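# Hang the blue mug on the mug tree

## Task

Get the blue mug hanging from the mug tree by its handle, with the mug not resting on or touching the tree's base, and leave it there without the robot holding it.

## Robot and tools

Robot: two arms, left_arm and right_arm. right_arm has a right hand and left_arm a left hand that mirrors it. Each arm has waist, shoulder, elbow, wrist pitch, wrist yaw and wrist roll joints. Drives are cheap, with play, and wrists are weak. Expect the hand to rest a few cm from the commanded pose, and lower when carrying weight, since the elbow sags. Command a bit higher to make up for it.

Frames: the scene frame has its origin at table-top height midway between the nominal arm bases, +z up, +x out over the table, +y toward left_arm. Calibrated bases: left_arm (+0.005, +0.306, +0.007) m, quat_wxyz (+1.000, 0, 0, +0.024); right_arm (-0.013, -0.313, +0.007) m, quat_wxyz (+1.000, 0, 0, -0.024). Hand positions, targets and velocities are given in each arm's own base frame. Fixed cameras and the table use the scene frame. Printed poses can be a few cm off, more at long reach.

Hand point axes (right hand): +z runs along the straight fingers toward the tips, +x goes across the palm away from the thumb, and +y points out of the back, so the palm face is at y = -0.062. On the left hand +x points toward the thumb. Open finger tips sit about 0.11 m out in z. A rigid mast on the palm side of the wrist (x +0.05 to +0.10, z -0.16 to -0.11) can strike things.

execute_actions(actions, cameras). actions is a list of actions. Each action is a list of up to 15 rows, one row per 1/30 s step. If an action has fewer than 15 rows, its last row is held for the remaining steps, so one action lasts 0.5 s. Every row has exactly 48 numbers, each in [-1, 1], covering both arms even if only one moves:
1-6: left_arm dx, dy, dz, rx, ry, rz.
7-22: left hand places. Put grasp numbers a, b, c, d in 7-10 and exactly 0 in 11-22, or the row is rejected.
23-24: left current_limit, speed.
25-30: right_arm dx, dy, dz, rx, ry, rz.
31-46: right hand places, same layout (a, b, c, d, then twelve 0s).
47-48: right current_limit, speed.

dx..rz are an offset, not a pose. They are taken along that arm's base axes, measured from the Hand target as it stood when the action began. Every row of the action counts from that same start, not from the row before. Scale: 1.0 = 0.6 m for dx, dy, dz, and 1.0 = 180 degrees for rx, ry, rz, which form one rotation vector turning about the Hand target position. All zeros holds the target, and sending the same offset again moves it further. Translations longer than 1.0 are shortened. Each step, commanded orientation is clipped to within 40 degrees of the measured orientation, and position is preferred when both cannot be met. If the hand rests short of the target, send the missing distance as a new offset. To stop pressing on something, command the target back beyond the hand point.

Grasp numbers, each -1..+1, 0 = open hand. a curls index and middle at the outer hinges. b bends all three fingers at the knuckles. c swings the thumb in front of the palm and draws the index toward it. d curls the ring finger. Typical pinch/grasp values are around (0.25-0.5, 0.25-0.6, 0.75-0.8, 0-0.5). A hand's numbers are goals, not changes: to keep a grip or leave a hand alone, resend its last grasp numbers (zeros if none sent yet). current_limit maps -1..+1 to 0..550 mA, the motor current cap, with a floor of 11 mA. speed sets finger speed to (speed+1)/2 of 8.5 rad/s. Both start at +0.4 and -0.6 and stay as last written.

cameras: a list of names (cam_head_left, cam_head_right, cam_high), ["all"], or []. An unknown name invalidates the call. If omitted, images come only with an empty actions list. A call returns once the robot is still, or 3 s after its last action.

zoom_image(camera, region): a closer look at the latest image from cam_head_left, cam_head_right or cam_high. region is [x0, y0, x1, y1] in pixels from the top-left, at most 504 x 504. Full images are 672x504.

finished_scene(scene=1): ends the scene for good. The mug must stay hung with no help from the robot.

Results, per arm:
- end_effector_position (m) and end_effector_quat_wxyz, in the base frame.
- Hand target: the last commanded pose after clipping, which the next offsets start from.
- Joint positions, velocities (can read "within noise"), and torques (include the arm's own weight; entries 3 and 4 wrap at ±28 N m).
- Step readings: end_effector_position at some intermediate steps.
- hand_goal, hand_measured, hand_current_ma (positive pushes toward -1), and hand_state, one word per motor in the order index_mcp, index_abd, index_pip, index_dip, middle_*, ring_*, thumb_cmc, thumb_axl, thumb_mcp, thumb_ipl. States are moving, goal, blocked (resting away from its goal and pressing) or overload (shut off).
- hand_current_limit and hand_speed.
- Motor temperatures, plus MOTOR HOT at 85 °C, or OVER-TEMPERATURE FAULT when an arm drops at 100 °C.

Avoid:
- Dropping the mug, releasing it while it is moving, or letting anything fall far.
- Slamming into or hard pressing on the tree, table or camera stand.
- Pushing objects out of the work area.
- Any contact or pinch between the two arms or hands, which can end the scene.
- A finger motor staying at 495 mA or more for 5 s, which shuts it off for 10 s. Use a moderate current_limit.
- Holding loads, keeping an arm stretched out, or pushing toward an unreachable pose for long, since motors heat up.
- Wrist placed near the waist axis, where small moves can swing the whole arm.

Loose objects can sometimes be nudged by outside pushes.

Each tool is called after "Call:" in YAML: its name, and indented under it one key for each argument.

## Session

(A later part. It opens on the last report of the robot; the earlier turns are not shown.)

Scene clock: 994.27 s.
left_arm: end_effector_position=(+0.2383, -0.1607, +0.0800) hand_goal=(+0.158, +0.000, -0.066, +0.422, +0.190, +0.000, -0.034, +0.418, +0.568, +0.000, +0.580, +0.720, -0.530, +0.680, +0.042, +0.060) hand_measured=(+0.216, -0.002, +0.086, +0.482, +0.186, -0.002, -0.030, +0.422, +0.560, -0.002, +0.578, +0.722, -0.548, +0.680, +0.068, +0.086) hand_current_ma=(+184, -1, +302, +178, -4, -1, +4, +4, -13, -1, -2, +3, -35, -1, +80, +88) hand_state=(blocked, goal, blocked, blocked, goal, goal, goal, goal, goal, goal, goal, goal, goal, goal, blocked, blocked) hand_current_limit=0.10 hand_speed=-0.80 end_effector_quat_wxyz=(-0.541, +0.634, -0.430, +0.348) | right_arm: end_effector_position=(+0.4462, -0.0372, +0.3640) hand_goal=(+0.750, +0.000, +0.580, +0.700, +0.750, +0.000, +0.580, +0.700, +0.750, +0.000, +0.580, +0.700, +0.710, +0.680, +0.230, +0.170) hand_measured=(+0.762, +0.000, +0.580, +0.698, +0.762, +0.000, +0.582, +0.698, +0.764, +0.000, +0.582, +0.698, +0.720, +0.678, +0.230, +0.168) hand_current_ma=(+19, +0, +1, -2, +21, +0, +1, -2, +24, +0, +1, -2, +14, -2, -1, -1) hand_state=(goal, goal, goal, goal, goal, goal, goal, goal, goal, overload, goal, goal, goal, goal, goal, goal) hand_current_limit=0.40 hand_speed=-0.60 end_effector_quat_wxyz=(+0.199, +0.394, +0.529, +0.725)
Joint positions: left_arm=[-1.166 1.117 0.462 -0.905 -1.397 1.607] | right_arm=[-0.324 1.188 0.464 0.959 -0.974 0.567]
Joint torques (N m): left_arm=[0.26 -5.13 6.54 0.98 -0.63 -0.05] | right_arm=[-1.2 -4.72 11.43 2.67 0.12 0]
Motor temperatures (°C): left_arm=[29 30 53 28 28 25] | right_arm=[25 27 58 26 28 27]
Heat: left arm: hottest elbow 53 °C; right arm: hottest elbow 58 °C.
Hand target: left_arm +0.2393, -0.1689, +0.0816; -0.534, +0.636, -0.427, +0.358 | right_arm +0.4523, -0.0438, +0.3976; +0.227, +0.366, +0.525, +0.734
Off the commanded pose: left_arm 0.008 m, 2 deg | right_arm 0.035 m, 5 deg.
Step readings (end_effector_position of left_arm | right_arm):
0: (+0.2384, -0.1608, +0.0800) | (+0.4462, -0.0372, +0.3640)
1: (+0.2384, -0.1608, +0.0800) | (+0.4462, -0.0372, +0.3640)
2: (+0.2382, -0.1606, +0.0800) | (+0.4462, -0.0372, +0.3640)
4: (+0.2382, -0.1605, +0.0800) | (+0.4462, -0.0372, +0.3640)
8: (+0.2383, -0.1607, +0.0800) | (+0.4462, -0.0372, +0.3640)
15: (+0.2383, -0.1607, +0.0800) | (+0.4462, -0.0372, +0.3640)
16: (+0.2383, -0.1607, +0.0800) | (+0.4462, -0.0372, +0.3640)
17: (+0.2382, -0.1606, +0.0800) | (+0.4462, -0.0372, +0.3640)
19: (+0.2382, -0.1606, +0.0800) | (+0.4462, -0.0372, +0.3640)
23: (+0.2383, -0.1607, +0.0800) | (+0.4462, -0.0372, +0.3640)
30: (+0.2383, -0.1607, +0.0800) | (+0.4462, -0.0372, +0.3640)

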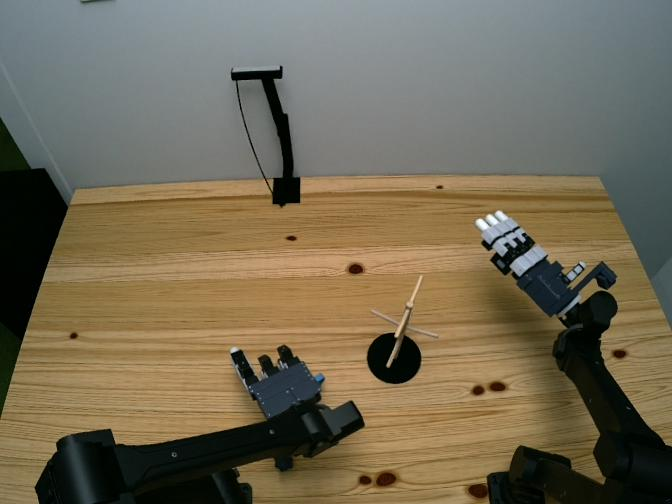

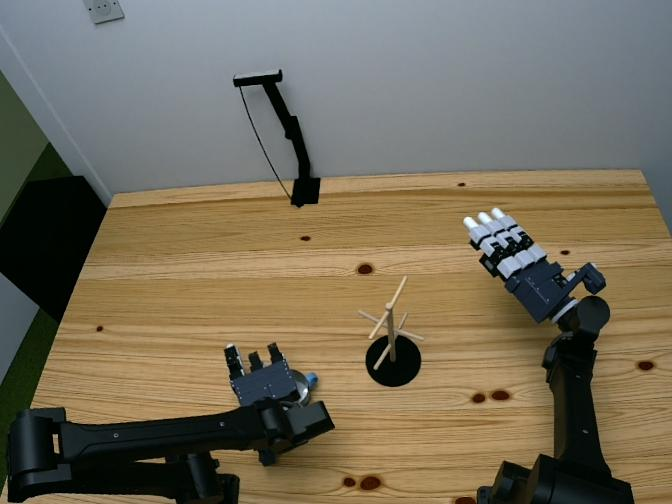

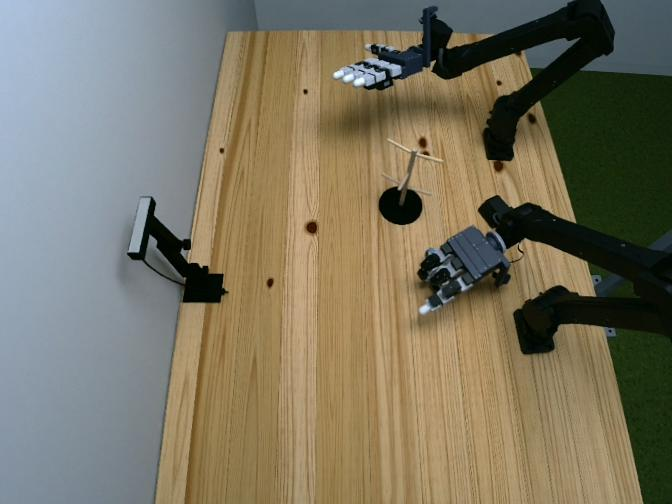

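Call:
execute_actions:
  actions:
    - [[0,0,0,0,0,0,0,0,0.75,0,0,0,0,0,0,0,0,0,0,0,0,0,0.1,-0.7,0,0,0,0,0,0,0,0,0,0,0,0,0,0,0,0,0,0,0,0,0,0,0.4,-0.6]]
    - [[-0.0185,-0.0075,0,0,0,0,0,0,0.75,0,0,0,0,0,0,0,0,0,0,0,0,0,0.1,-0.7,0,0,0,0,0,0,0,0,0,0,0,0,0,0,0,0,0,0,0,0,0,0,0.4,-0.6]]
    - [[0.0125,-0.0308,0,0,0,0,0,0,0.75,0,0,0,0,0,0,0,0,0,0,0,0,0,0.1,-0.7,0,0,0,0,0,0,0,0,0,0,0,0,0,0,0,0,0,0,0,0,0,0,0.4,-0.6]]
  cameras: ["all"]

Call:
zoom_image:
  camera: "cam_head_right"
  region: [200, 300, 360, 420]

Call:
zoom_image:
  camera: "cam_high"
  region: [395, 225, 495, 305]

Scene clock: 1011.23 s.
left_arm: end_effector_position=(+0.2328, -0.1798, +0.0734) hand_goal=(+0.488, +0.000, +0.168, +0.700, +0.750, +0.000, +0.580, +0.926, +0.938, +0.000, +0.580, +0.700, -0.564, +0.680, +0.042, +0.058) hand_measured=(+0.474, +0.000, +0.164, +0.696, +0.730, -0.002, +0.572, +0.922, +0.920, +0.000, +0.578, +0.702, -0.564, +0.680, +0.044, +0.060) hand_current_ma=(-30, +0, -6, -4, -46, -1, -13, -4, -40, -1, -2, +2, +1, -1, +4, +5) hand_state=(goal, goal, goal, goal, blocked, goal, goal, goal, goal, goal, goal, goal, goal, goal, goal, goal) hand_current_limit=0.10 hand_speed=-0.70 end_effector_quat_wxyz=(-0.536, +0.636, -0.431, +0.351) | right_arm: end_effector_position=(+0.4462, -0.0372, +0.3640) hand_goal=(+0.750, +0.000, +0.580, +0.700, +0.750, +0.000, +0.580, +0.700, +0.750, +0.000, +0.580, +0.700, +0.710, +0.680, +0.230, +0.170) hand_measured=(+0.762, +0.000, +0.580, +0.698, +0.762, +0.000, +0.582, +0.698, +0.764, +0.000, +0.582, +0.698, +0.720, +0.678, +0.230, +0.168) hand_current_ma=(+19, +0, +1, -2, +21, +0, +1, -2, +24, +0, +1, -2, +14, -2, -1, -1) hand_state=(goal, goal, goal, goal, goal, goal, goal, goal, goal, overload, goal, goal, goal, goal, goal, goal) hand_current_limit=0.40 hand_speed=-0.60 end_effector_quat_wxyz=(+0.199, +0.394, +0.529, +0.725)
Joint positions: left_arm=[-1.216 1.237 0.524 -1.078 -1.387 1.362] | right_arm=[-0.324 1.188 0.464 0.959 -0.974 0.567]
Joint torques (N m): left_arm=[0.38 -5.77 7.94 -0.62 -0.81 -0.16] | right_arm=[-1.32 -4.72 11.49 2.71 0.12 -0.01]
Motor temperatures (°C): left_arm=[29 30 52 27 28 25] | right_arm=[25 27 58 26 28 27]
Heat: left arm: hottest elbow 52 °C; right arm: hottest elbow 58 °C.
Hand target: left_arm +0.2357, -0.1919, +0.0816; -0.534, +0.636, -0.427, +0.358 | right_arm +0.4523, -0.0438, +0.3976; +0.227, +0.366, +0.525, +0.734
Off the commanded pose: left_arm 0.015 m, 1 deg | right_arm 0.035 m, 5 deg.
Step readings (end_effector_position of left_arm | right_arm):
0: (+0.2383, -0.1607, +0.0800) | (+0.4462, -0.0372, +0.3640)
1: (+0.2384, -0.1608, +0.0800) | (+0.4462, -0.0372, +0.3640)
2: (+0.2382, -0.1609, +0.0798) | (+0.4462, -0.0372, +0.3640)
4: (+0.2380, -0.1606, +0.0797) | (+0.4462, -0.0372, +0.3640)
8: (+0.2379, -0.1602, +0.0796) | (+0.4462, -0.0372, +0.3640)
15: (+0.2379, -0.1602, +0.0796) | (+0.4462, -0.0372, +0.3640)
16: (+0.2372, -0.1608, +0.0793) | (+0.4462, -0.0372, +0.3640)
17: (+0.2353, -0.1614, +0.0792) | (+0.4462, -0.0372, +0.3640)
19: (+0.2290, -0.1602, +0.0778) | (+0.4462, -0.0372, +0.3640)
23: (+0.2247, -0.1578, +0.0743) | (+0.4462, -0.0372, +0.3640)
30: (+0.2241, -0.1557, +0.0708) | (+0.4462, -0.0372, +0.3640)
31: (+0.2239, -0.1557, +0.0707) | (+0.4462, -0.0372, +0.3640)
32: (+0.2241, -0.1567, +0.0707) | (+0.4462, -0.0372, +0.3640)
34: (+0.2268, -0.1644, +0.0712) | (+0.4462, -0.0372, +0.3640)
38: (+0.2323, -0.1785, +0.0729) | (+0.4462, -0.0372, +0.3640)
45: (+0.2328, -0.1798, +0.0733) | (+0.4462, -0.0372, +0.3640)

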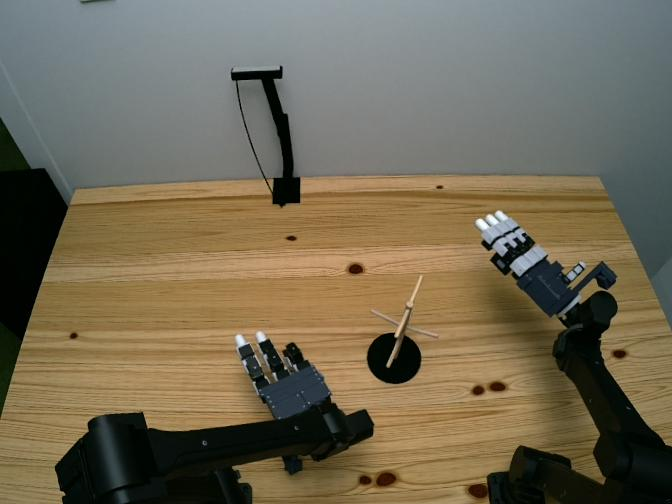

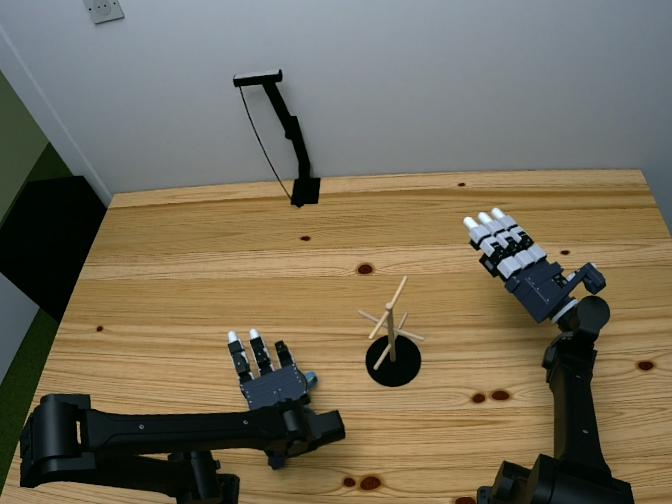

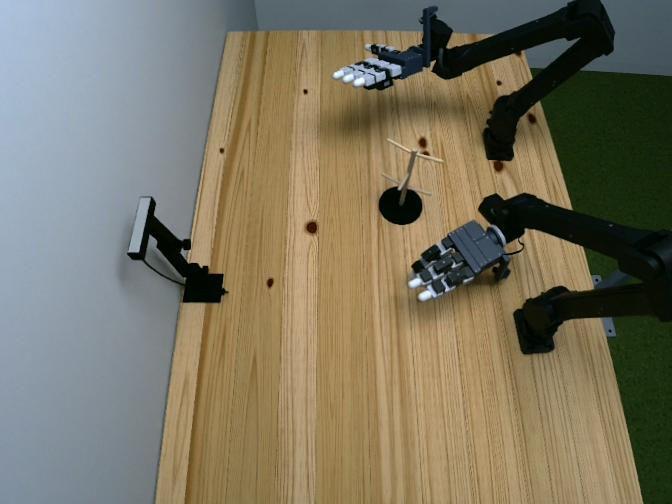

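Scaled by 3.150 from the camera's 672x504 image, which has a finer 960x720 frame.

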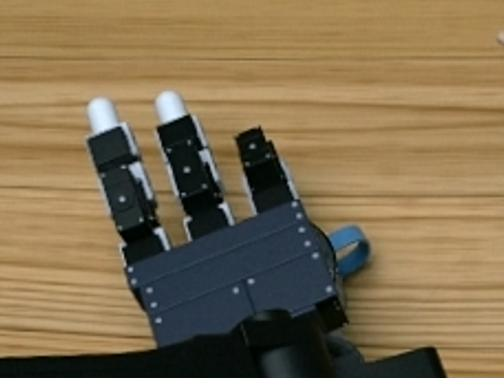

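Scaled by 5.040 from the camera's 672x504 image, which has a finer 960x720 frame.

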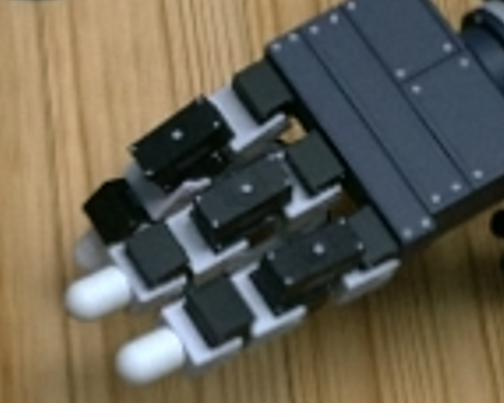

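Call:
execute_actions:
  actions:
    - [[0,0,0,0,0,0,0,0.22,0.75,0,0,0,0,0,0,0,0,0,0,0,0,0,0.1,-0.75,0,0,0,0,0,0,0,0,0,0,0,0,0,0,0,0,0,0,0,0,0,0,0.4,-0.6]]
    - [[0,0,0,0,0,0,0.3,0.22,0.75,0,0,0,0,0,0,0,0,0,0,0,0,0,-0.1,-0.75,0,0,0,0,0,0,0,0,0,0,0,0,0,0,0,0,0,0,0,0,0,0,0.4,-0.6]]
    - [[0,0,0,0,0,0,0.45,0.24,0.75,0,0,0,0,0,0,0,0,0,0,0,0,0,-0.1,-0.8,0,0,0,0,0,0,0,0,0,0,0,0,0,0,0,0,0,0,0,0,0,0,0.4,-0.6]]
  cameras: ["all"]

Call:
zoom_image:
  camera: "cam_head_right"
  region: [200, 300, 360, 420]

Call:
zoom_image:
  camera: "cam_high"
  region: [395, 225, 495, 305]

Scene clock: 1032.90 s.
left_arm: end_effector_position=(+0.2328, -0.1796, +0.0729) hand_goal=(+0.208, +0.000, -0.166, +0.320, +0.218, +0.000, -0.188, +0.272, +0.622, +0.000, +0.580, +0.704, -0.520, +0.680, +0.042, +0.038) hand_measured=(+0.250, +0.002, -0.010, +0.368, +0.252, -0.008, -0.024, +0.312, +0.614, +0.000, +0.578, +0.706, -0.512, +0.678, +0.082, +0.058) hand_current_ma=(+122, +1, +247, +133, +89, -9, +247, +102, -13, -1, -2, +2, +15, -2, +144, +63) hand_state=(blocked, goal, blocked, blocked, blocked, goal, blocked, blocked, goal, goal, goal, goal, goal, goal, blocked, blocked) hand_current_limit=-0.10 hand_speed=-0.80 end_effector_quat_wxyz=(-0.536, +0.636, -0.431, +0.351) | right_arm: end_effector_position=(+0.4462, -0.0372, +0.3640) hand_goal=(+0.750, +0.000, +0.580, +0.700, +0.750, +0.000, +0.580, +0.700, +0.750, +0.000, +0.580, +0.700, +0.710, +0.680, +0.230, +0.170) hand_measured=(+0.762, +0.000, +0.580, +0.698, +0.762, +0.000, +0.582, +0.698, +0.764, +0.000, +0.582, +0.698, +0.720, +0.678, +0.230, +0.168) hand_current_ma=(+19, +0, +1, -2, +21, +0, +1, -2, +24, +0, +1, -2, +14, -2, -1, -1) hand_state=(goal, goal, goal, goal, goal, goal, goal, goal, goal, overload, goal, goal, goal, goal, goal, goal) hand_current_limit=0.40 hand_speed=-0.60 end_effector_quat_wxyz=(+0.199, +0.394, +0.529, +0.725)
Joint positions: left_arm=[-1.216 1.24 0.524 -1.08 -1.387 1.359] | right_arm=[-0.324 1.188 0.464 0.959 -0.974 0.567]
Joint torques (N m): left_arm=[0.44 -5.89 7.92 -0.62 -0.77 -0.14] | right_arm=[-1.55 -4.84 11.51 2.7 0.11 -0.01]
Motor temperatures (°C): left_arm=[29 30 51 27 28 25] | right_arm=[25 27 58 26 28 27]
Heat: left arm: hottest elbow 51 °C; right arm: hottest elbow 58 °C.
Hand target: left_arm +0.2357, -0.1919, +0.0816; -0.534, +0.636, -0.427, +0.358 | right_arm +0.4523, -0.0438, +0.3976; +0.227, +0.366, +0.525, +0.734
Off the commanded pose: left_arm 0.015 m, 1 deg | right_arm 0.035 m, 5 deg.
Step readings (end_effector_position of left_arm | right_arm):
0: (+0.2328, -0.1798, +0.0734) | (+0.4462, -0.0372, +0.3640)
1: (+0.2328, -0.1798, +0.0734) | (+0.4462, -0.0372, +0.3640)
2: (+0.2328, -0.1798, +0.0734) | (+0.4462, -0.0372, +0.3640)
4: (+0.2329, -0.1799, +0.0734) | (+0.4462, -0.0372, +0.3640)
8: (+0.2329, -0.1800, +0.0735) | (+0.4462, -0.0372, +0.3640)
15: (+0.2333, -0.1807, +0.0737) | (+0.4462, -0.0372, +0.3640)
16: (+0.2333, -0.1807, +0.0737) | (+0.4462, -0.0372, +0.3640)
17: (+0.2333, -0.1807, +0.0737) | (+0.4462, -0.0372, +0.3640)
19: (+0.2333, -0.1807, +0.0737) | (+0.4462, -0.0372, +0.3640)
23: (+0.2332, -0.1806, +0.0736) | (+0.4462, -0.0372, +0.3640)
30: (+0.2333, -0.1807, +0.0737) | (+0.4462, -0.0372, +0.3640)
31: (+0.2333, -0.1807, +0.0737) | (+0.4462, -0.0372, +0.3640)
32: (+0.2333, -0.1807, +0.0737) | (+0.4462, -0.0372, +0.3640)
34: (+0.2333, -0.1807, +0.0737) | (+0.4462, -0.0372, +0.3640)
38: (+0.2328, -0.1797, +0.0733) | (+0.4462, -0.0372, +0.3640)
45: (+0.2328, -0.1796, +0.0729) | (+0.4462, -0.0372, +0.3640)

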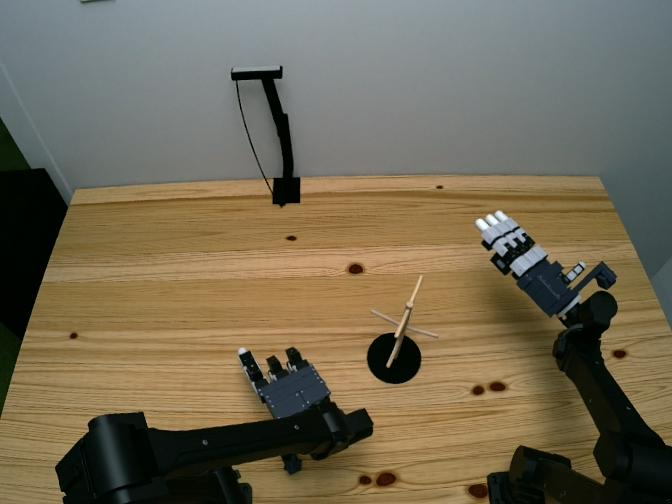

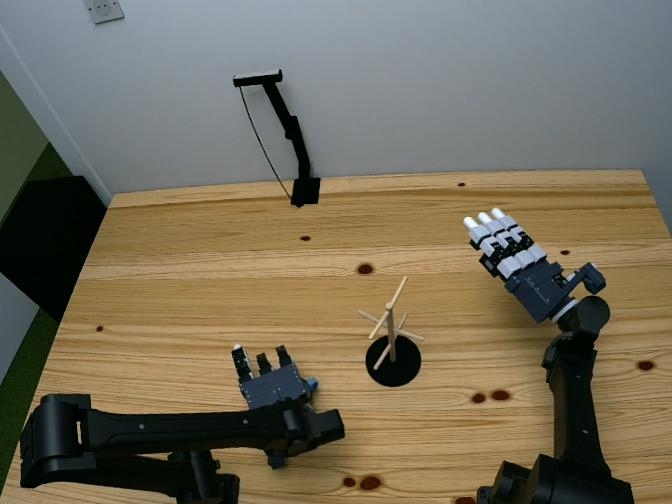

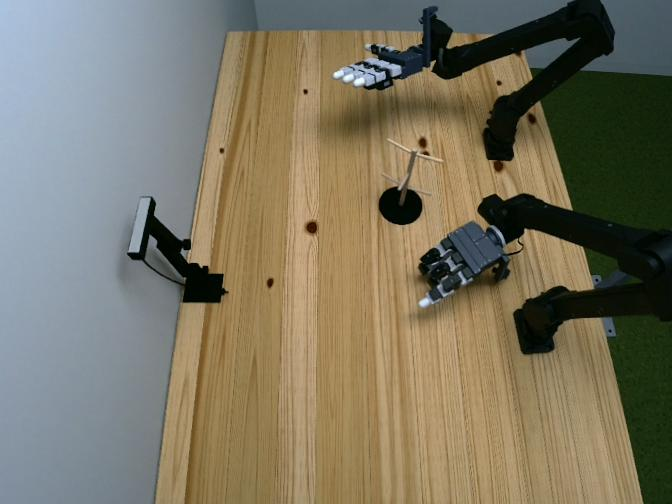

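Scaled by 3.150 from the camera's 672x504 image, which has a finer 960x720 frame.

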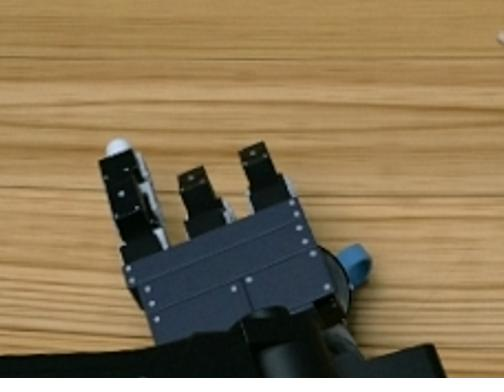

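Scaled by 5.040 from the camera's 672x504 image, which has a finer 960x720 frame.

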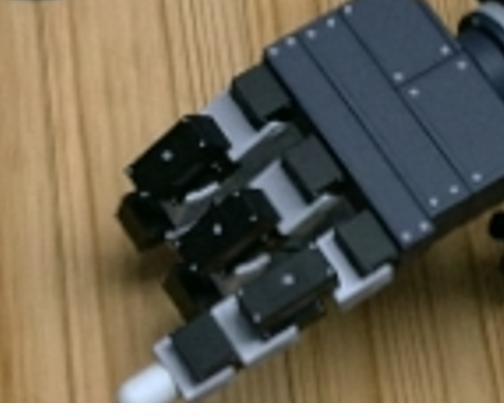

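Call:
execute_actions:
  actions:
    - [[0,0,0.04,0,0,0,0.5,0.25,0.75,0,0,0,0,0,0,0,0,0,0,0,0,0,0.1,-0.8,0,0,0,0,0,0,0,0,0,0,0,0,0,0,0,0,0,0,0,0,0,0,0.4,-0.6]]
    - [[0,0,0.12,0,0,0,0.5,0.25,0.75,0,0,0,0,0,0,0,0,0,0,0,0,0,0.1,-0.8,0,0,0,0,0,0,0,0,0,0,0,0,0,0,0,0,0,0,0,0,0,0,0.4,-0.6]]
  cameras: ["all"]

Call:
zoom_image:
  camera: "cam_head_right"
  region: [200, 300, 360, 420]

Call:
zoom_image:
  camera: "cam_high"
  region: [395, 215, 495, 295]

Scene clock: 1040.47 s.
left_arm: end_effector_position=(+0.2336, -0.1801, +0.1640) hand_goal=(+0.200, +0.000, -0.208, +0.276, +0.188, +0.000, -0.270, +0.200, +0.612, +0.000, +0.580, +0.700, -0.514, +0.680, +0.042, +0.032) hand_measured=(+0.250, +0.006, -0.028, +0.332, +0.252, -0.016, -0.030, +0.244, +0.602, +0.000, +0.578, +0.702, -0.496, +0.676, +0.092, +0.058) hand_current_ma=(+153, +7, +302, +162, +205, -27, +302, +117, -19, -1, -2, +2, +36, -5, +194, +88) hand_state=(blocked, goal, blocked, blocked, blocked, goal, blocked, blocked, goal, goal, goal, goal, goal, goal, blocked, blocked) hand_current_limit=0.10 hand_speed=-0.80 end_effector_quat_wxyz=(-0.539, +0.633, -0.435, +0.346) | right_arm: end_effector_position=(+0.4462, -0.0372, +0.3640) hand_goal=(+0.750, +0.000, +0.580, +0.700, +0.750, +0.000, +0.580, +0.700, +0.750, +0.000, +0.580, +0.700, +0.710, +0.680, +0.230, +0.170) hand_measured=(+0.762, +0.000, +0.580, +0.698, +0.762, +0.000, +0.582, +0.698, +0.764, +0.000, +0.582, +0.698, +0.720, +0.678, +0.230, +0.168) hand_current_ma=(+19, +0, +1, -2, +21, +0, +1, -2, +24, +0, +1, -2, +14, -2, -1, -1) hand_state=(goal, goal, goal, goal, goal, goal, goal, goal, goal, overload, goal, goal, goal, goal, goal, goal) hand_current_limit=0.40 hand_speed=-0.60 end_effector_quat_wxyz=(+0.199, +0.394, +0.529, +0.725)
Joint positions: left_arm=[-1.212 1.066 0.683 -1.4 -1.385 1.385] | right_arm=[-0.324 1.188 0.464 0.959 -0.974 0.567]
Joint torques (N m): left_arm=[0.21 -5.36 9.69 -0.59 -0.8 -0.22] | right_arm=[-1.2 -4.78 11.49 2.71 0.12 0]
Motor temperatures (°C): left_arm=[29 30 51 27 28 25] | right_arm=[25 27 59 26 28 27]
Heat: left arm: hottest elbow 51 °C; right arm: hottest elbow 59 °C.
Hand target: left_arm +0.2357, -0.1919, +0.1776; -0.534, +0.636, -0.427, +0.358 | right_arm +0.4523, -0.0438, +0.3976; +0.227, +0.366, +0.525, +0.734
Off the commanded pose: left_arm 0.018 m, 2 deg | right_arm 0.035 m, 5 deg.
Step readings (end_effector_position of left_arm | right_arm):
0: (+0.2328, -0.1796, +0.0729) | (+0.4462, -0.0372, +0.3640)
1: (+0.2327, -0.1793, +0.0737) | (+0.4462, -0.0372, +0.3640)
2: (+0.2321, -0.1778, +0.0754) | (+0.4462, -0.0372, +0.3640)
4: (+0.2311, -0.1754, +0.0803) | (+0.4462, -0.0372, +0.3640)
8: (+0.2310, -0.1750, +0.0867) | (+0.4462, -0.0372, +0.3640)
15: (+0.2305, -0.1738, +0.0877) | (+0.4462, -0.0372, +0.3640)
16: (+0.2305, -0.1740, +0.0904) | (+0.4462, -0.0372, +0.3640)
17: (+0.2295, -0.1704, +0.0970) | (+0.4462, -0.0372, +0.3640)
19: (+0.2297, -0.1704, +0.1208) | (+0.4462, -0.0372, +0.3640)
23: (+0.2346, -0.1833, +0.1613) | (+0.4462, -0.0372, +0.3640)
30: (+0.2329, -0.1787, +0.1651) | (+0.4462, -0.0372, +0.3640)

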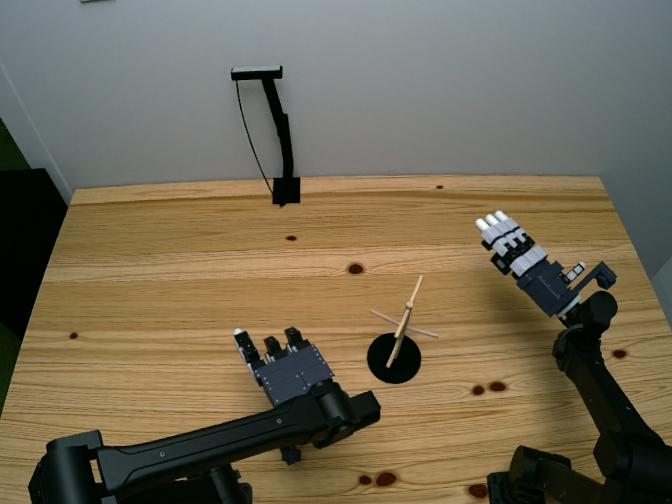

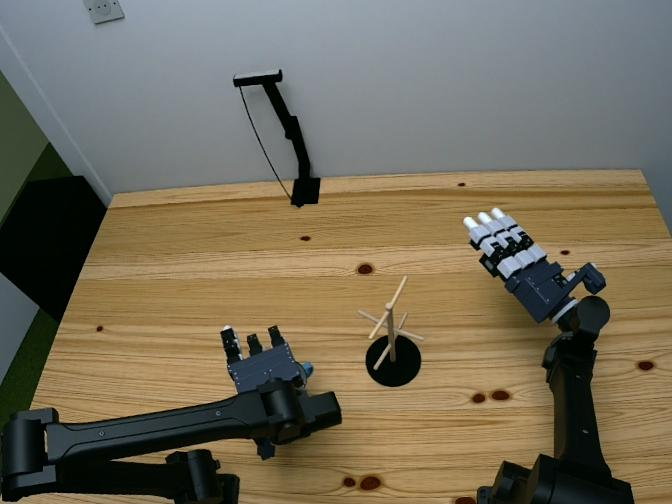

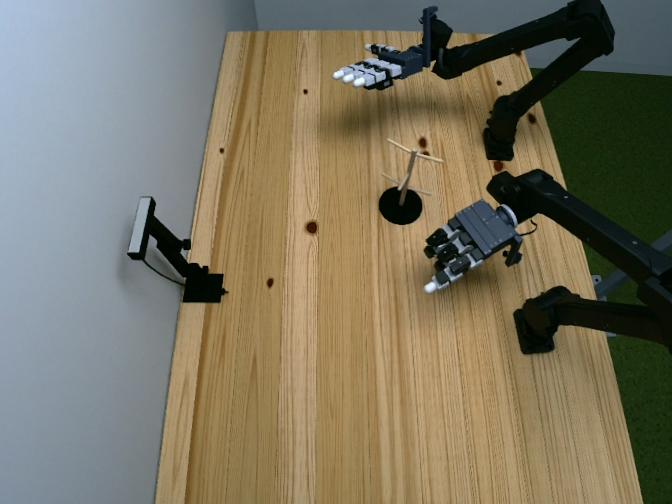

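Scaled by 3.150 from the camera's 672x504 image, which has a finer 960x720 frame.

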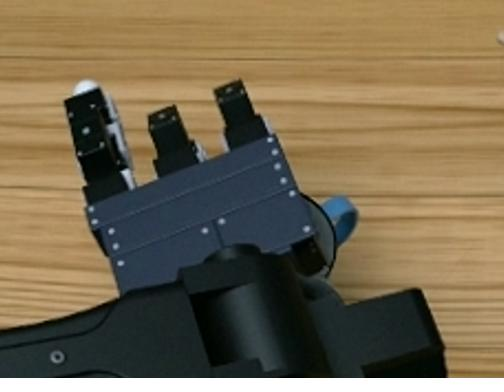

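Scaled by 5.040 from the camera's 672x504 image, which has a finer 960x720 frame.

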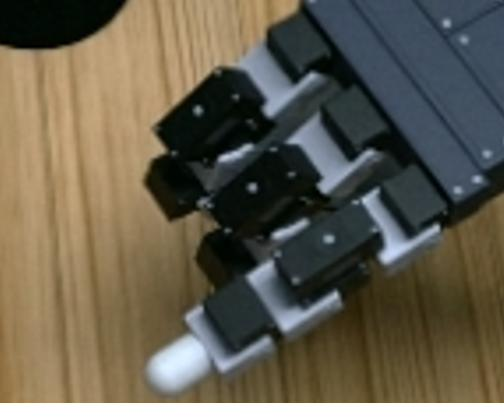

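Call:
execute_actions:
  actions:
    - [[0,0,0.158,0,0,0,0.5,0.25,0.75,0,0,0,0,0,0,0,0,0,0,0,0,0,0.1,-0.8,0,0,0,0,0,0,0,0,0,0,0,0,0,0,0,0,0,0,0,0,0,0,0.4,-0.6]]
    - [[0,0,0.158,0,0,0,0.5,0.25,0.75,0,0,0,0,0,0,0,0,0,0,0,0,0,0.1,-0.8,0,0,0,0,0,0,0,0,0,0,0,0,0,0,0,0,0,0,0,0,0,0,0.4,-0.6]]
    - [[0,0,0,-0.111,-0.0455,0,0.5,0.25,0.75,0,0,0,0,0,0,0,0,0,0,0,0,0,0.1,-0.8,0,0,0,0,0,0,0,0,0,0,0,0,0,0,0,0,0,0,0,0,0,0,0.4,-0.6]]
    - [[0,0,0,-0.111,-0.0455,0,0.5,0.25,0.75,0,0,0,0,0,0,0,0,0,0,0,0,0,0.1,-0.8,0,0,0,0,0,0,0,0,0,0,0,0,0,0,0,0,0,0,0,0,0,0,0.4,-0.6]]
    - [[0,0,0,-0.111,-0.0455,0,0.5,0.25,0.75,0,0,0,0,0,0,0,0,0,0,0,0,0,0.1,-0.8,0,0,0,0,0,0,0,0,0,0,0,0,0,0,0,0,0,0,0,0,0,0,0.4,-0.6]]
  cameras: ["all"]

Call:
zoom_image:
  camera: "cam_head_right"
  region: [200, 260, 440, 440]

Call:
zoom_image:
  camera: "cam_high"
  region: [370, 130, 530, 250]

Scene clock: 1114.57 s.
left_arm: end_effector_position=(+0.2351, -0.1890, +0.3464) hand_goal=(+0.200, +0.000, -0.208, +0.276, +0.188, +0.000, -0.270, +0.200, +0.612, +0.000, +0.580, +0.700, -0.514, +0.680, +0.042, +0.032) hand_measured=(+0.250, +0.012, -0.046, +0.328, +0.250, -0.034, -0.038, +0.238, +0.606, -0.002, +0.578, +0.702, -0.506, +0.674, +0.098, +0.058) hand_current_ma=(+153, +16, +302, +146, +201, -72, +303, +100, -10, -1, -3, +2, +12, -9, +220, +88) hand_state=(blocked, goal, blocked, blocked, blocked, blocked, blocked, blocked, goal, goal, goal, goal, goal, goal, blocked, blocked) hand_current_limit=0.10 hand_speed=-0.80 end_effector_quat_wxyz=(-0.249, +0.734, -0.099, +0.624) | right_arm: end_effector_position=(+0.4462, -0.0372, +0.3640) hand_goal=(+0.750, +0.000, +0.580, +0.700, +0.750, +0.000, +0.580, +0.700, +0.750, +0.000, +0.580, +0.700, +0.710, +0.680, +0.230, +0.170) hand_measured=(+0.762, +0.000, +0.580, +0.698, +0.762, +0.000, +0.582, +0.698, +0.764, +0.000, +0.582, +0.698, +0.720, +0.678, +0.230, +0.168) hand_current_ma=(+19, +0, +1, -2, +21, +0, +1, -2, +24, +0, +1, -2, +14, -2, -1, -1) hand_state=(goal, goal, goal, goal, goal, goal, goal, goal, goal, overload, goal, goal, goal, goal, goal, goal) hand_current_limit=0.40 hand_speed=-0.60 end_effector_quat_wxyz=(+0.199, +0.394, +0.529, +0.725)
Joint positions: left_arm=[-1.249 0.544 0.699 -1.063 -1.448 1.181] | right_arm=[-0.324 1.188 0.464 0.959 -0.974 0.567]
Joint torques (N m): left_arm=[0.26 -1.9 9.96 2.89 -1.08 -0.34] | right_arm=[-1.14 -4.66 11.45 2.66 0.12 -0.02]
Motor temperatures (°C): left_arm=[29 30 56 27 29 25] | right_arm=[25 27 60 26 28 27]
Heat: left arm: hottest elbow 56 °C; right arm: hottest elbow 60 °C.
Hand target: left_arm +0.2357, -0.1919, +0.3673; -0.222, +0.729, -0.074, +0.643 | right_arm +0.4523, -0.0438, +0.3976; +0.227, +0.366, +0.525, +0.734
Off the commanded pose: left_arm 0.021 m, 5 deg | right_arm 0.035 m, 5 deg.
Step readings (end_effector_position of left_arm | right_arm):
0: (+0.2336, -0.1801, +0.1640) | (+0.4462, -0.0372, +0.3640)
1: (+0.2335, -0.1799, +0.1673) | (+0.4462, -0.0372, +0.3640)
2: (+0.2318, -0.1757, +0.1761) | (+0.4462, -0.0372, +0.3640)
4: (+0.2318, -0.1758, +0.2031) | (+0.4462, -0.0372, +0.3640)
8: (+0.2361, -0.1873, +0.2548) | (+0.4462, -0.0372, +0.3640)
15: (+0.2332, -0.1796, +0.2596) | (+0.4462, -0.0372, +0.3640)
16: (+0.2332, -0.1804, +0.2622) | (+0.4462, -0.0372, +0.3640)
17: (+0.2326, -0.1801, +0.2696) | (+0.4462, -0.0372, +0.3640)
19: (+0.2340, -0.1844, +0.2969) | (+0.4462, -0.0372, +0.3640)
23: (+0.2366, -0.1922, +0.3490) | (+0.4462, -0.0372, +0.3640)
30: (+0.2351, -0.1890, +0.3551) | (+0.4462, -0.0372, +0.3640)
31: (+0.2356, -0.1899, +0.3542) | (+0.4462, -0.0372, +0.3640)
32: (+0.2371, -0.1933, +0.3516) | (+0.4462, -0.0372, +0.3640)
34: (+0.2354, -0.1884, +0.3466) | (+0.4462, -0.0372, +0.3640)
38: (+0.2310, -0.1777, +0.3506) | (+0.4462, -0.0372, +0.3640)
45: (+0.2329, -0.1834, +0.3516) | (+0.4462, -0.0372, +0.3640)
46: (+0.2340, -0.1851, +0.3503) | (+0.4462, -0.0372, +0.3640)
47: (+0.2361, -0.1894, +0.3482) | (+0.4462, -0.0372, +0.3640)
49: (+0.2343, -0.1871, +0.3412) | (+0.4462, -0.0372, +0.3640)
53: (+0.2306, -0.1779, +0.3415) | (+0.4462, -0.0372, +0.3640)
60: (+0.2329, -0.1824, +0.3467) | (+0.4462, -0.0372, +0.3640)
61: (+0.2340, -0.1842, +0.3459) | (+0.4462, -0.0372, +0.3640)
62: (+0.2359, -0.1883, +0.3459) | (+0.4462, -0.0372, +0.3640)
64: (+0.2344, -0.1866, +0.3395) | (+0.4462, -0.0372, +0.3640)
68: (+0.2322, -0.1818, +0.3346) | (+0.4462, -0.0372, +0.3640)
75: (+0.2347, -0.1877, +0.3467) | (+0.4462, -0.0372, +0.3640)

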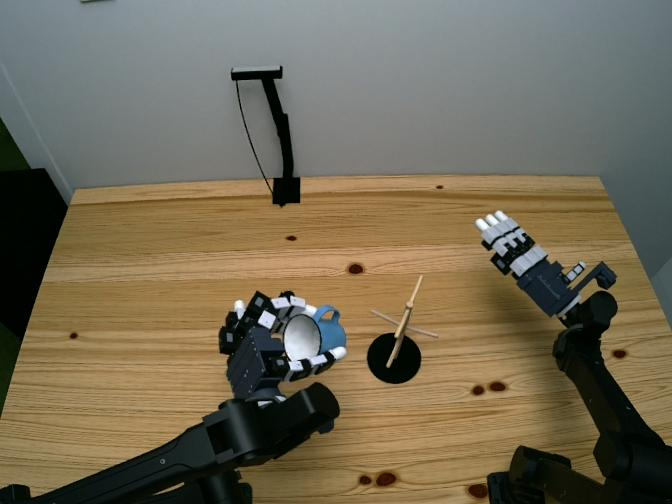

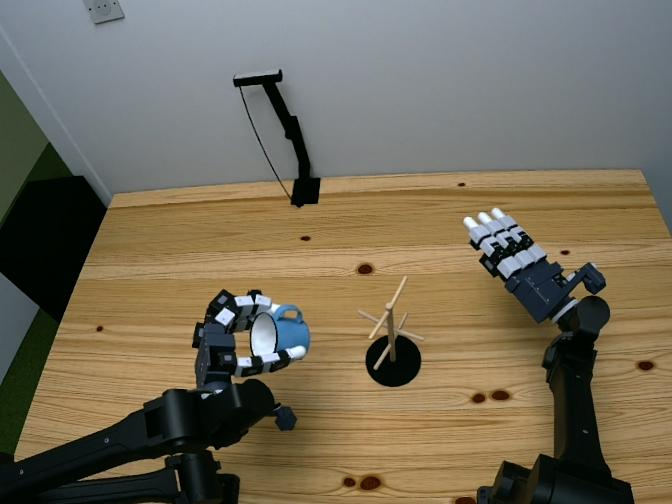

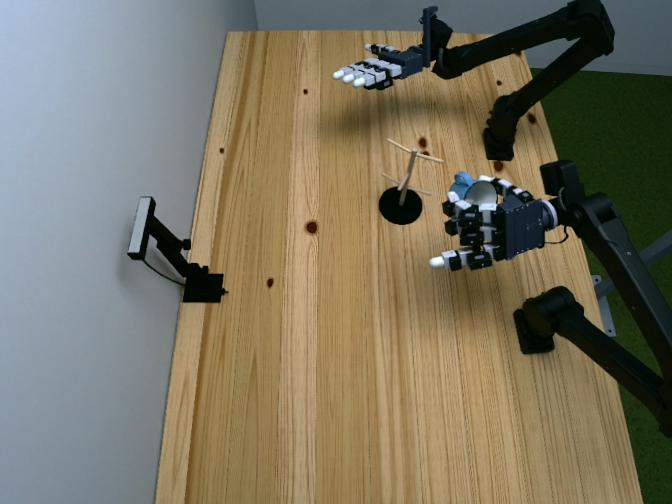

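Scaled by 2.100 from the camera's 672x504 image, which has a finer 960x720 frame.

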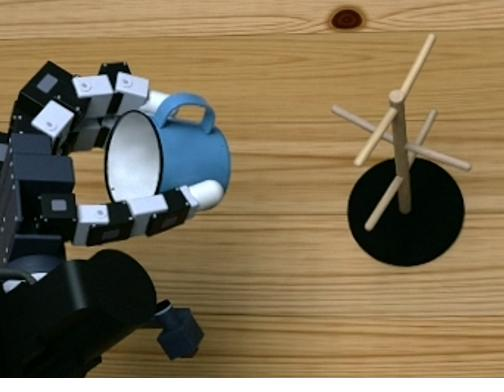

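Scaled by 3.150 from the camera's 672x504 image, which has a finer 960x720 frame.

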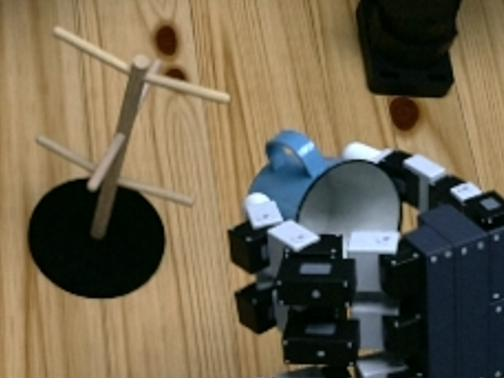

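Call:
execute_actions:
  actions:
    - [[-0.0318,-0.0494,0.0055,-0.0152,-0.0298,-0.1036,0.5,0.25,0.75,0,0,0,0,0,0,0,0,0,0,0,0,0,0.1,-0.8,0,0,0,0,0,0,0,0,0,0,0,0,0,0,0,0,0,0,0,0,0,0,0.4,-0.6]]
    - [[-0.0318,-0.0494,0.0055,-0.0152,-0.0298,-0.1036,0.5,0.25,0.75,0,0,0,0,0,0,0,0,0,0,0,0,0,0.1,-0.8,0,0,0,0,0,0,0,0,0,0,0,0,0,0,0,0,0,0,0,0,0,0,0.4,-0.6]]
    - [[-0.0318,-0.0494,0.0055,-0.0152,-0.0298,-0.1036,0.5,0.25,0.75,0,0,0,0,0,0,0,0,0,0,0,0,0,0.1,-0.8,0,0,0,0,0,0,0,0,0,0,0,0,0,0,0,0,0,0,0,0,0,0,0.4,-0.6]]
  cameras: ["all"]

Call:
zoom_image:
  camera: "cam_head_left"
  region: [270, 260, 450, 395]

Call:
zoom_image:
  camera: "cam_head_right"
  region: [250, 260, 430, 395]

Call:
zoom_image:
  camera: "cam_high"
  region: [370, 110, 550, 245]

Scene clock: 1185.23 s.
left_arm: end_effector_position=(+0.1798, -0.2824, +0.3449) hand_goal=(+0.200, +0.000, -0.208, +0.276, +0.188, +0.000, -0.270, +0.200, +0.612, +0.000, +0.580, +0.700, -0.514, +0.680, +0.042, +0.032) hand_measured=(+0.258, +0.010, -0.088, +0.320, +0.256, -0.044, -0.060, +0.236, +0.606, -0.004, +0.580, +0.702, -0.514, +0.674, +0.106, +0.060) hand_current_ma=(+182, +14, +303, +117, +224, -96, +303, +93, -8, -6, -1, +2, +0, -12, +265, +93) hand_state=(blocked, goal, blocked, blocked, blocked, blocked, blocked, blocked, goal, goal, goal, goal, goal, goal, blocked, blocked) hand_current_limit=0.10 hand_speed=-0.80 end_effector_quat_wxyz=(+0.128, +0.547, -0.362, +0.744) | right_arm: end_effector_position=(+0.4462, -0.0372, +0.3640) hand_goal=(+0.750, +0.000, +0.580, +0.700, +0.750, +0.000, +0.580, +0.700, +0.750, +0.000, +0.580, +0.700, +0.710, +0.680, +0.230, +0.170) hand_measured=(+0.762, +0.000, +0.580, +0.698, +0.762, +0.000, +0.582, +0.698, +0.764, +0.000, +0.582, +0.698, +0.720, +0.678, +0.230, +0.168) hand_current_ma=(+19, +0, +1, -2, +21, +0, +1, -2, +24, +0, +1, -2, +14, -2, -1, -1) hand_state=(goal, goal, goal, goal, goal, goal, goal, goal, goal, overload, goal, goal, goal, goal, goal, goal) hand_current_limit=0.40 hand_speed=-0.60 end_effector_quat_wxyz=(+0.199, +0.394, +0.529, +0.725)
Joint positions: left_arm=[-0.722 0.381 0.353 0.169 0.032 1.98] | right_arm=[-0.324 1.188 0.464 0.959 -0.974 0.567]
Joint torques (N m): left_arm=[1.14 -0.79 11.17 4.48 0.07 -0.74] | right_arm=[-1.38 -4.72 11.47 2.62 0.11 0.01]
Motor temperatures (°C): left_arm=[29 30 59 28 31 25] | right_arm=[25 27 60 26 28 27]
Heat: left arm: hottest elbow 59 °C; right arm: hottest elbow 60 °C.
Hand target: left_arm +0.1785, -0.2808, +0.3772; +0.147, +0.529, -0.331, +0.767 | right_arm +0.4523, -0.0438, +0.3976; +0.227, +0.366, +0.525, +0.734
Off the commanded pose: left_arm 0.032 m, 5 deg | right_arm 0.035 m, 5 deg.
Step readings (end_effector_position of left_arm | right_arm):
0: (+0.2351, -0.1890, +0.3464) | (+0.4462, -0.0372, +0.3640)
1: (+0.2342, -0.1913, +0.3463) | (+0.4462, -0.0372, +0.3640)
2: (+0.2314, -0.1974, +0.3470) | (+0.4462, -0.0372, +0.3640)
4: (+0.2221, -0.2121, +0.3484) | (+0.4462, -0.0372, +0.3640)
8: (+0.2133, -0.2260, +0.3507) | (+0.4462, -0.0372, +0.3640)
15: (+0.2106, -0.2306, +0.3505) | (+0.4462, -0.0372, +0.3640)
16: (+0.2073, -0.2353, +0.3506) | (+0.4462, -0.0372, +0.3640)
17: (+0.1987, -0.2466, +0.3519) | (+0.4462, -0.0372, +0.3640)
19: (+0.1817, -0.2635, +0.3564) | (+0.4462, -0.0372, +0.3640)
23: (+0.1857, -0.2596, +0.3499) | (+0.4462, -0.0372, +0.3640)
30: (+0.1994, -0.2510, +0.3392) | (+0.4462, -0.0372, +0.3640)
31: (+0.1931, -0.2563, +0.3408) | (+0.4462, -0.0372, +0.3640)
32: (+0.1758, -0.2686, +0.3440) | (+0.4462, -0.0372, +0.3640)
34: (+0.1564, -0.2803, +0.3474) | (+0.4462, -0.0372, +0.3640)
38: (+0.1720, -0.2819, +0.3478) | (+0.4462, -0.0372, +0.3640)
45: (+0.1806, -0.2824, +0.3428) | (+0.4462, -0.0372, +0.3640)

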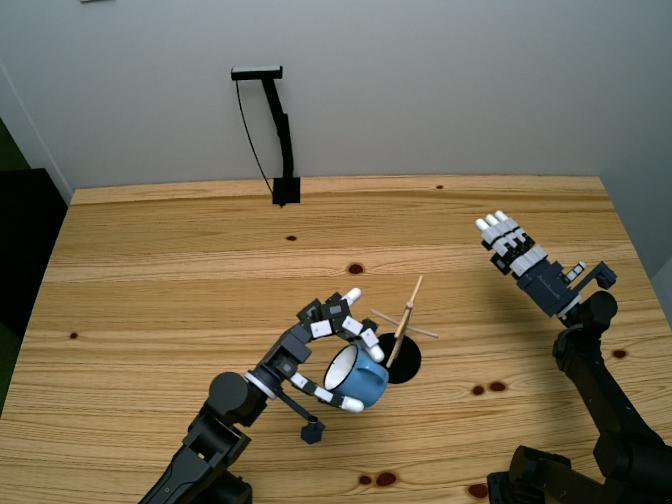

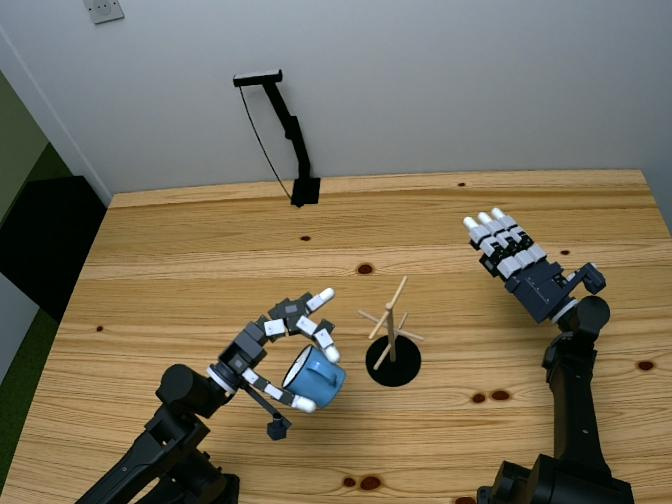

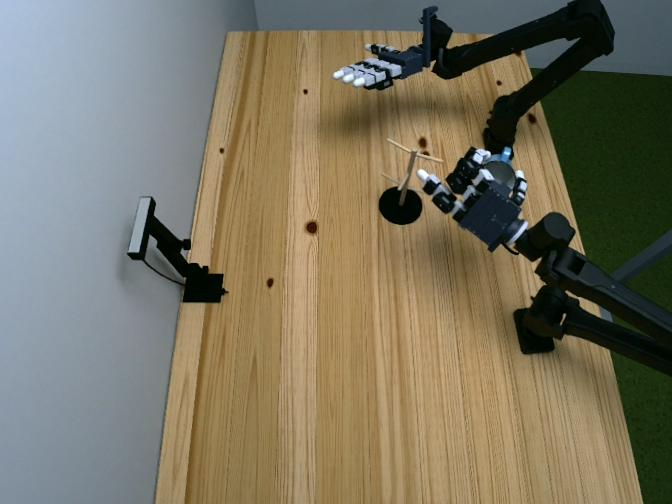

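Scaled by 2.800 from the camera's 672x504 image, which has a finer 960x720 frame.

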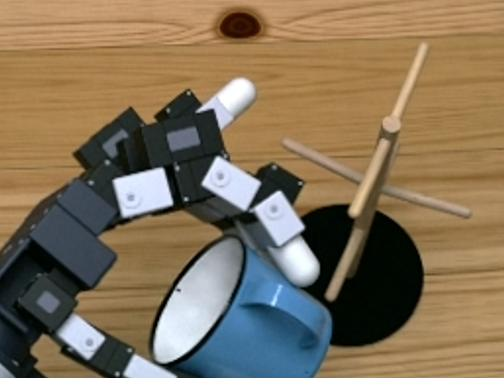

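Scaled by 2.800 from the camera's 672x504 image, which has a finer 960x720 frame.

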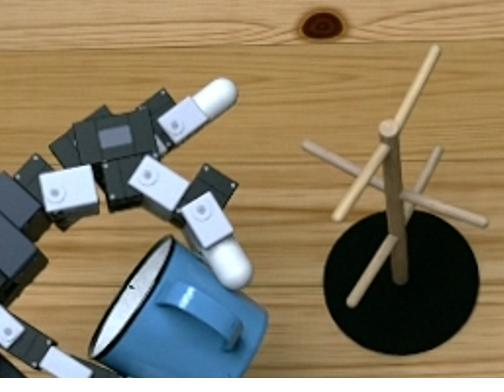

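Scaled by 2.800 from the camera's 672x504 image, which has a finer 960x720 frame.

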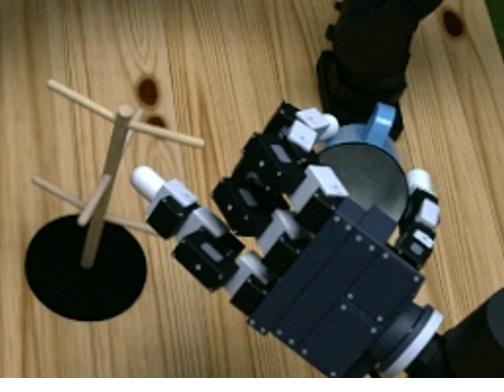

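Call:
execute_actions:
  actions:
    - [[0,0,0,-0.0446,-0.052,0.038,0.5,0.25,0.75,0,0,0,0,0,0,0,0,0,0,0,0,0,0.1,-0.8,0,0,0,0,0,0,0,0,0,0,0,0,0,0,0,0,0,0,0,0,0,0,0.4,-0.6]]
    - [[0,0,-0.0833,0,0,0,0.5,0.25,0.75,0,0,0,0,0,0,0,0,0,0,0,0,0,0.1,-0.8,0,0,0,0,0,0,0,0,0,0,0,0,0,0,0,0,0,0,0,0,0,0,0.4,-0.6]]
    - [[0,0,-0.0833,0,0,0,0.5,0.25,0.75,0,0,0,0,0,0,0,0,0,0,0,0,0,0.1,-0.8,0,0,0,0,0,0,0,0,0,0,0,0,0,0,0,0,0,0,0,0,0,0,0.4,-0.6]]
  cameras: ["all"]

Call:
zoom_image:
  camera: "cam_head_left"
  region: [270, 270, 450, 420]

Call:
zoom_image:
  camera: "cam_head_right"
  region: [250, 270, 430, 420]

Call:
zoom_image:
  camera: "cam_high"
  region: [370, 110, 550, 245]

Scene clock: 1300.87 s.
left_arm: end_effector_position=(+0.1806, -0.2829, +0.2550) hand_goal=(+0.200, +0.000, -0.208, +0.276, +0.188, +0.000, -0.270, +0.200, +0.612, +0.000, +0.580, +0.700, -0.514, +0.680, +0.042, +0.032) hand_measured=(+0.254, +0.012, -0.114, +0.320, +0.252, -0.044, -0.070, +0.236, +0.608, -0.006, +0.578, +0.702, -0.514, +0.672, +0.112, +0.060) hand_current_ma=(+169, +17, +302, +115, +204, -97, +302, +91, -5, -6, -1, +2, +0, -14, +302, +99) hand_state=(blocked, goal, blocked, blocked, blocked, blocked, blocked, blocked, goal, goal, goal, goal, goal, goal, blocked, blocked) hand_current_limit=0.10 hand_speed=-0.80 end_effector_quat_wxyz=(+0.097, +0.491, -0.281, +0.819) | right_arm: end_effector_position=(+0.4462, -0.0372, +0.3640) hand_goal=(+0.750, +0.000, +0.580, +0.700, +0.750, +0.000, +0.580, +0.700, +0.750, +0.000, +0.580, +0.700, +0.710, +0.680, +0.230, +0.170) hand_measured=(+0.762, +0.000, +0.580, +0.698, +0.762, +0.000, +0.582, +0.698, +0.764, +0.000, +0.582, +0.698, +0.720, +0.678, +0.230, +0.168) hand_current_ma=(+19, +0, +1, -2, +21, +0, +1, -2, +24, +0, +1, -2, +14, -2, -1, -1) hand_state=(goal, goal, goal, goal, goal, goal, goal, goal, goal, overload, goal, goal, goal, goal, goal, goal) hand_current_limit=0.40 hand_speed=-0.60 end_effector_quat_wxyz=(+0.199, +0.394, +0.529, +0.725)
Joint positions: left_arm=[-0.853 0.87 0.02 1.226 -0.201 2.051] | right_arm=[-0.324 1.188 0.464 0.959 -0.974 0.567]
Joint torques (N m): left_arm=[0.79 -2.32 7.46 4.36 0.02 -0.41] | right_arm=[-1.26 -4.84 11.49 2.7 0.1 0]
Motor temperatures (°C): left_arm=[29 30 59 29 27 26] | right_arm=[25 27 62 26 28 27]
Heat: left arm: hottest elbow 59 °C; right arm: hottest elbow 62 °C.
Hand target: left_arm +0.1785, -0.2808, +0.2772; +0.110, +0.472, -0.255, +0.837 | right_arm +0.4523, -0.0438, +0.3976; +0.227, +0.366, +0.525, +0.734
Off the commanded pose: left_arm 0.022 m, 4 deg | right_arm 0.035 m, 5 deg.
Step readings (end_effector_position of left_arm | right_arm):
0: (+0.1798, -0.2824, +0.3449) | (+0.4462, -0.0372, +0.3640)
1: (+0.1852, -0.2801, +0.3469) | (+0.4462, -0.0372, +0.3640)
2: (+0.1928, -0.2755, +0.3520) | (+0.4462, -0.0372, +0.3640)
4: (+0.1918, -0.2734, +0.3512) | (+0.4462, -0.0372, +0.3640)
8: (+0.1807, -0.2810, +0.3462) | (+0.4462, -0.0372, +0.3640)
15: (+0.1811, -0.2847, +0.3461) | (+0.4462, -0.0372, +0.3640)
16: (+0.1808, -0.2838, +0.3445) | (+0.4462, -0.0372, +0.3640)
17: (+0.1798, -0.2827, +0.3404) | (+0.4462, -0.0372, +0.3640)
19: (+0.1774, -0.2800, +0.3257) | (+0.4462, -0.0372, +0.3640)
23: (+0.1801, -0.2830, +0.2927) | (+0.4462, -0.0372, +0.3640)
30: (+0.1807, -0.2836, +0.2904) | (+0.4462, -0.0372, +0.3640)
31: (+0.1802, -0.2829, +0.2884) | (+0.4462, -0.0372, +0.3640)
32: (+0.1784, -0.2805, +0.2876) | (+0.4462, -0.0372, +0.3640)
34: (+0.1770, -0.2789, +0.2750) | (+0.4462, -0.0372, +0.3640)
38: (+0.1814, -0.2838, +0.2462) | (+0.4462, -0.0372, +0.3640)
45: (+0.1809, -0.2833, +0.2535) | (+0.4462, -0.0372, +0.3640)

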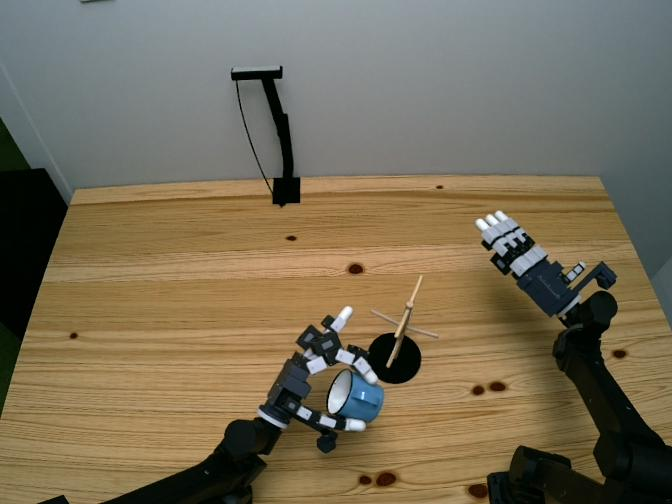

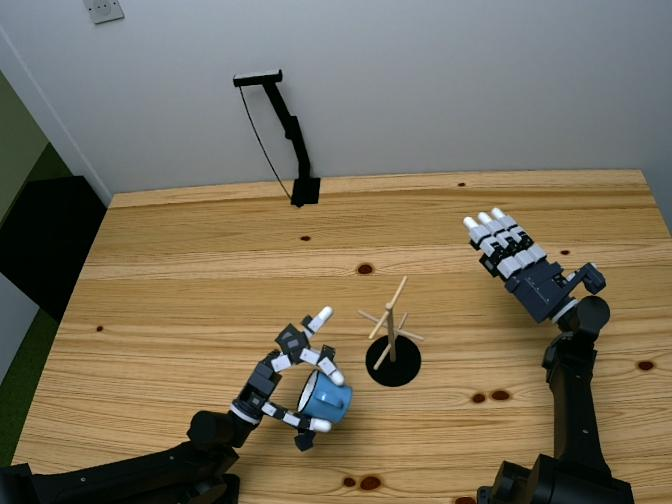

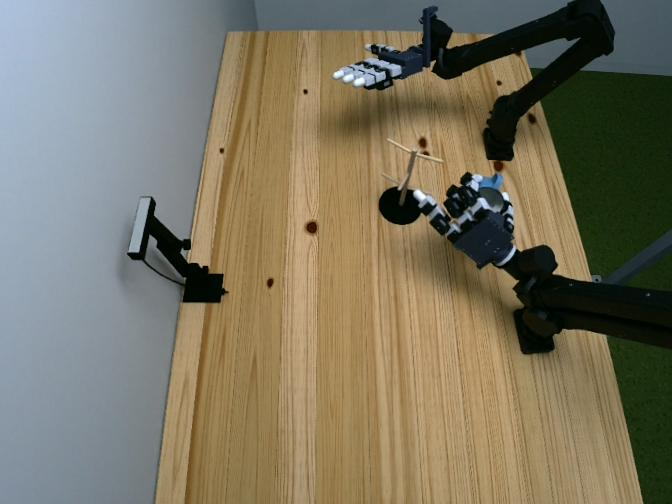

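Scaled by 2.800 from the camera's 672x504 image, which has a finer 960x720 frame.

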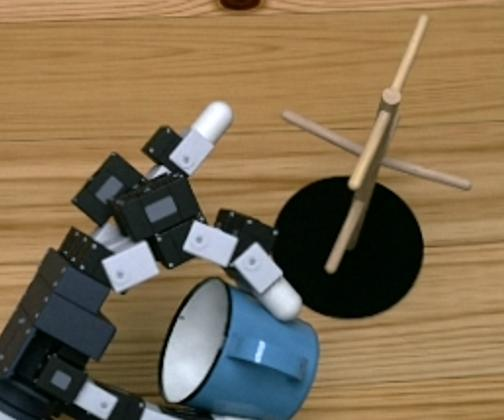

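Scaled by 2.800 from the camera's 672x504 image, which has a finer 960x720 frame.

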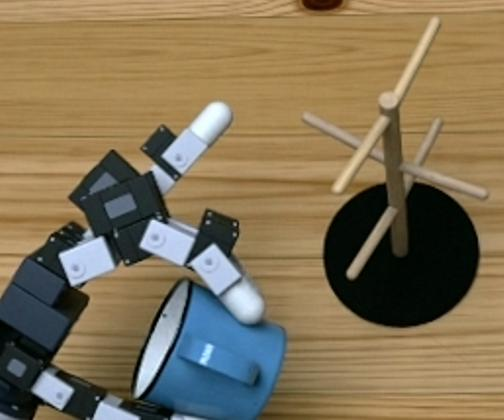

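Scaled by 2.800 from the camera's 672x504 image, which has a finer 960x720 frame.

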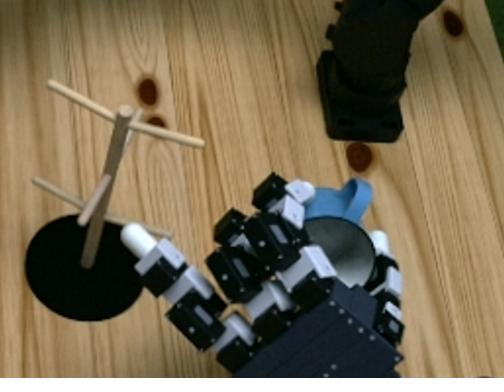

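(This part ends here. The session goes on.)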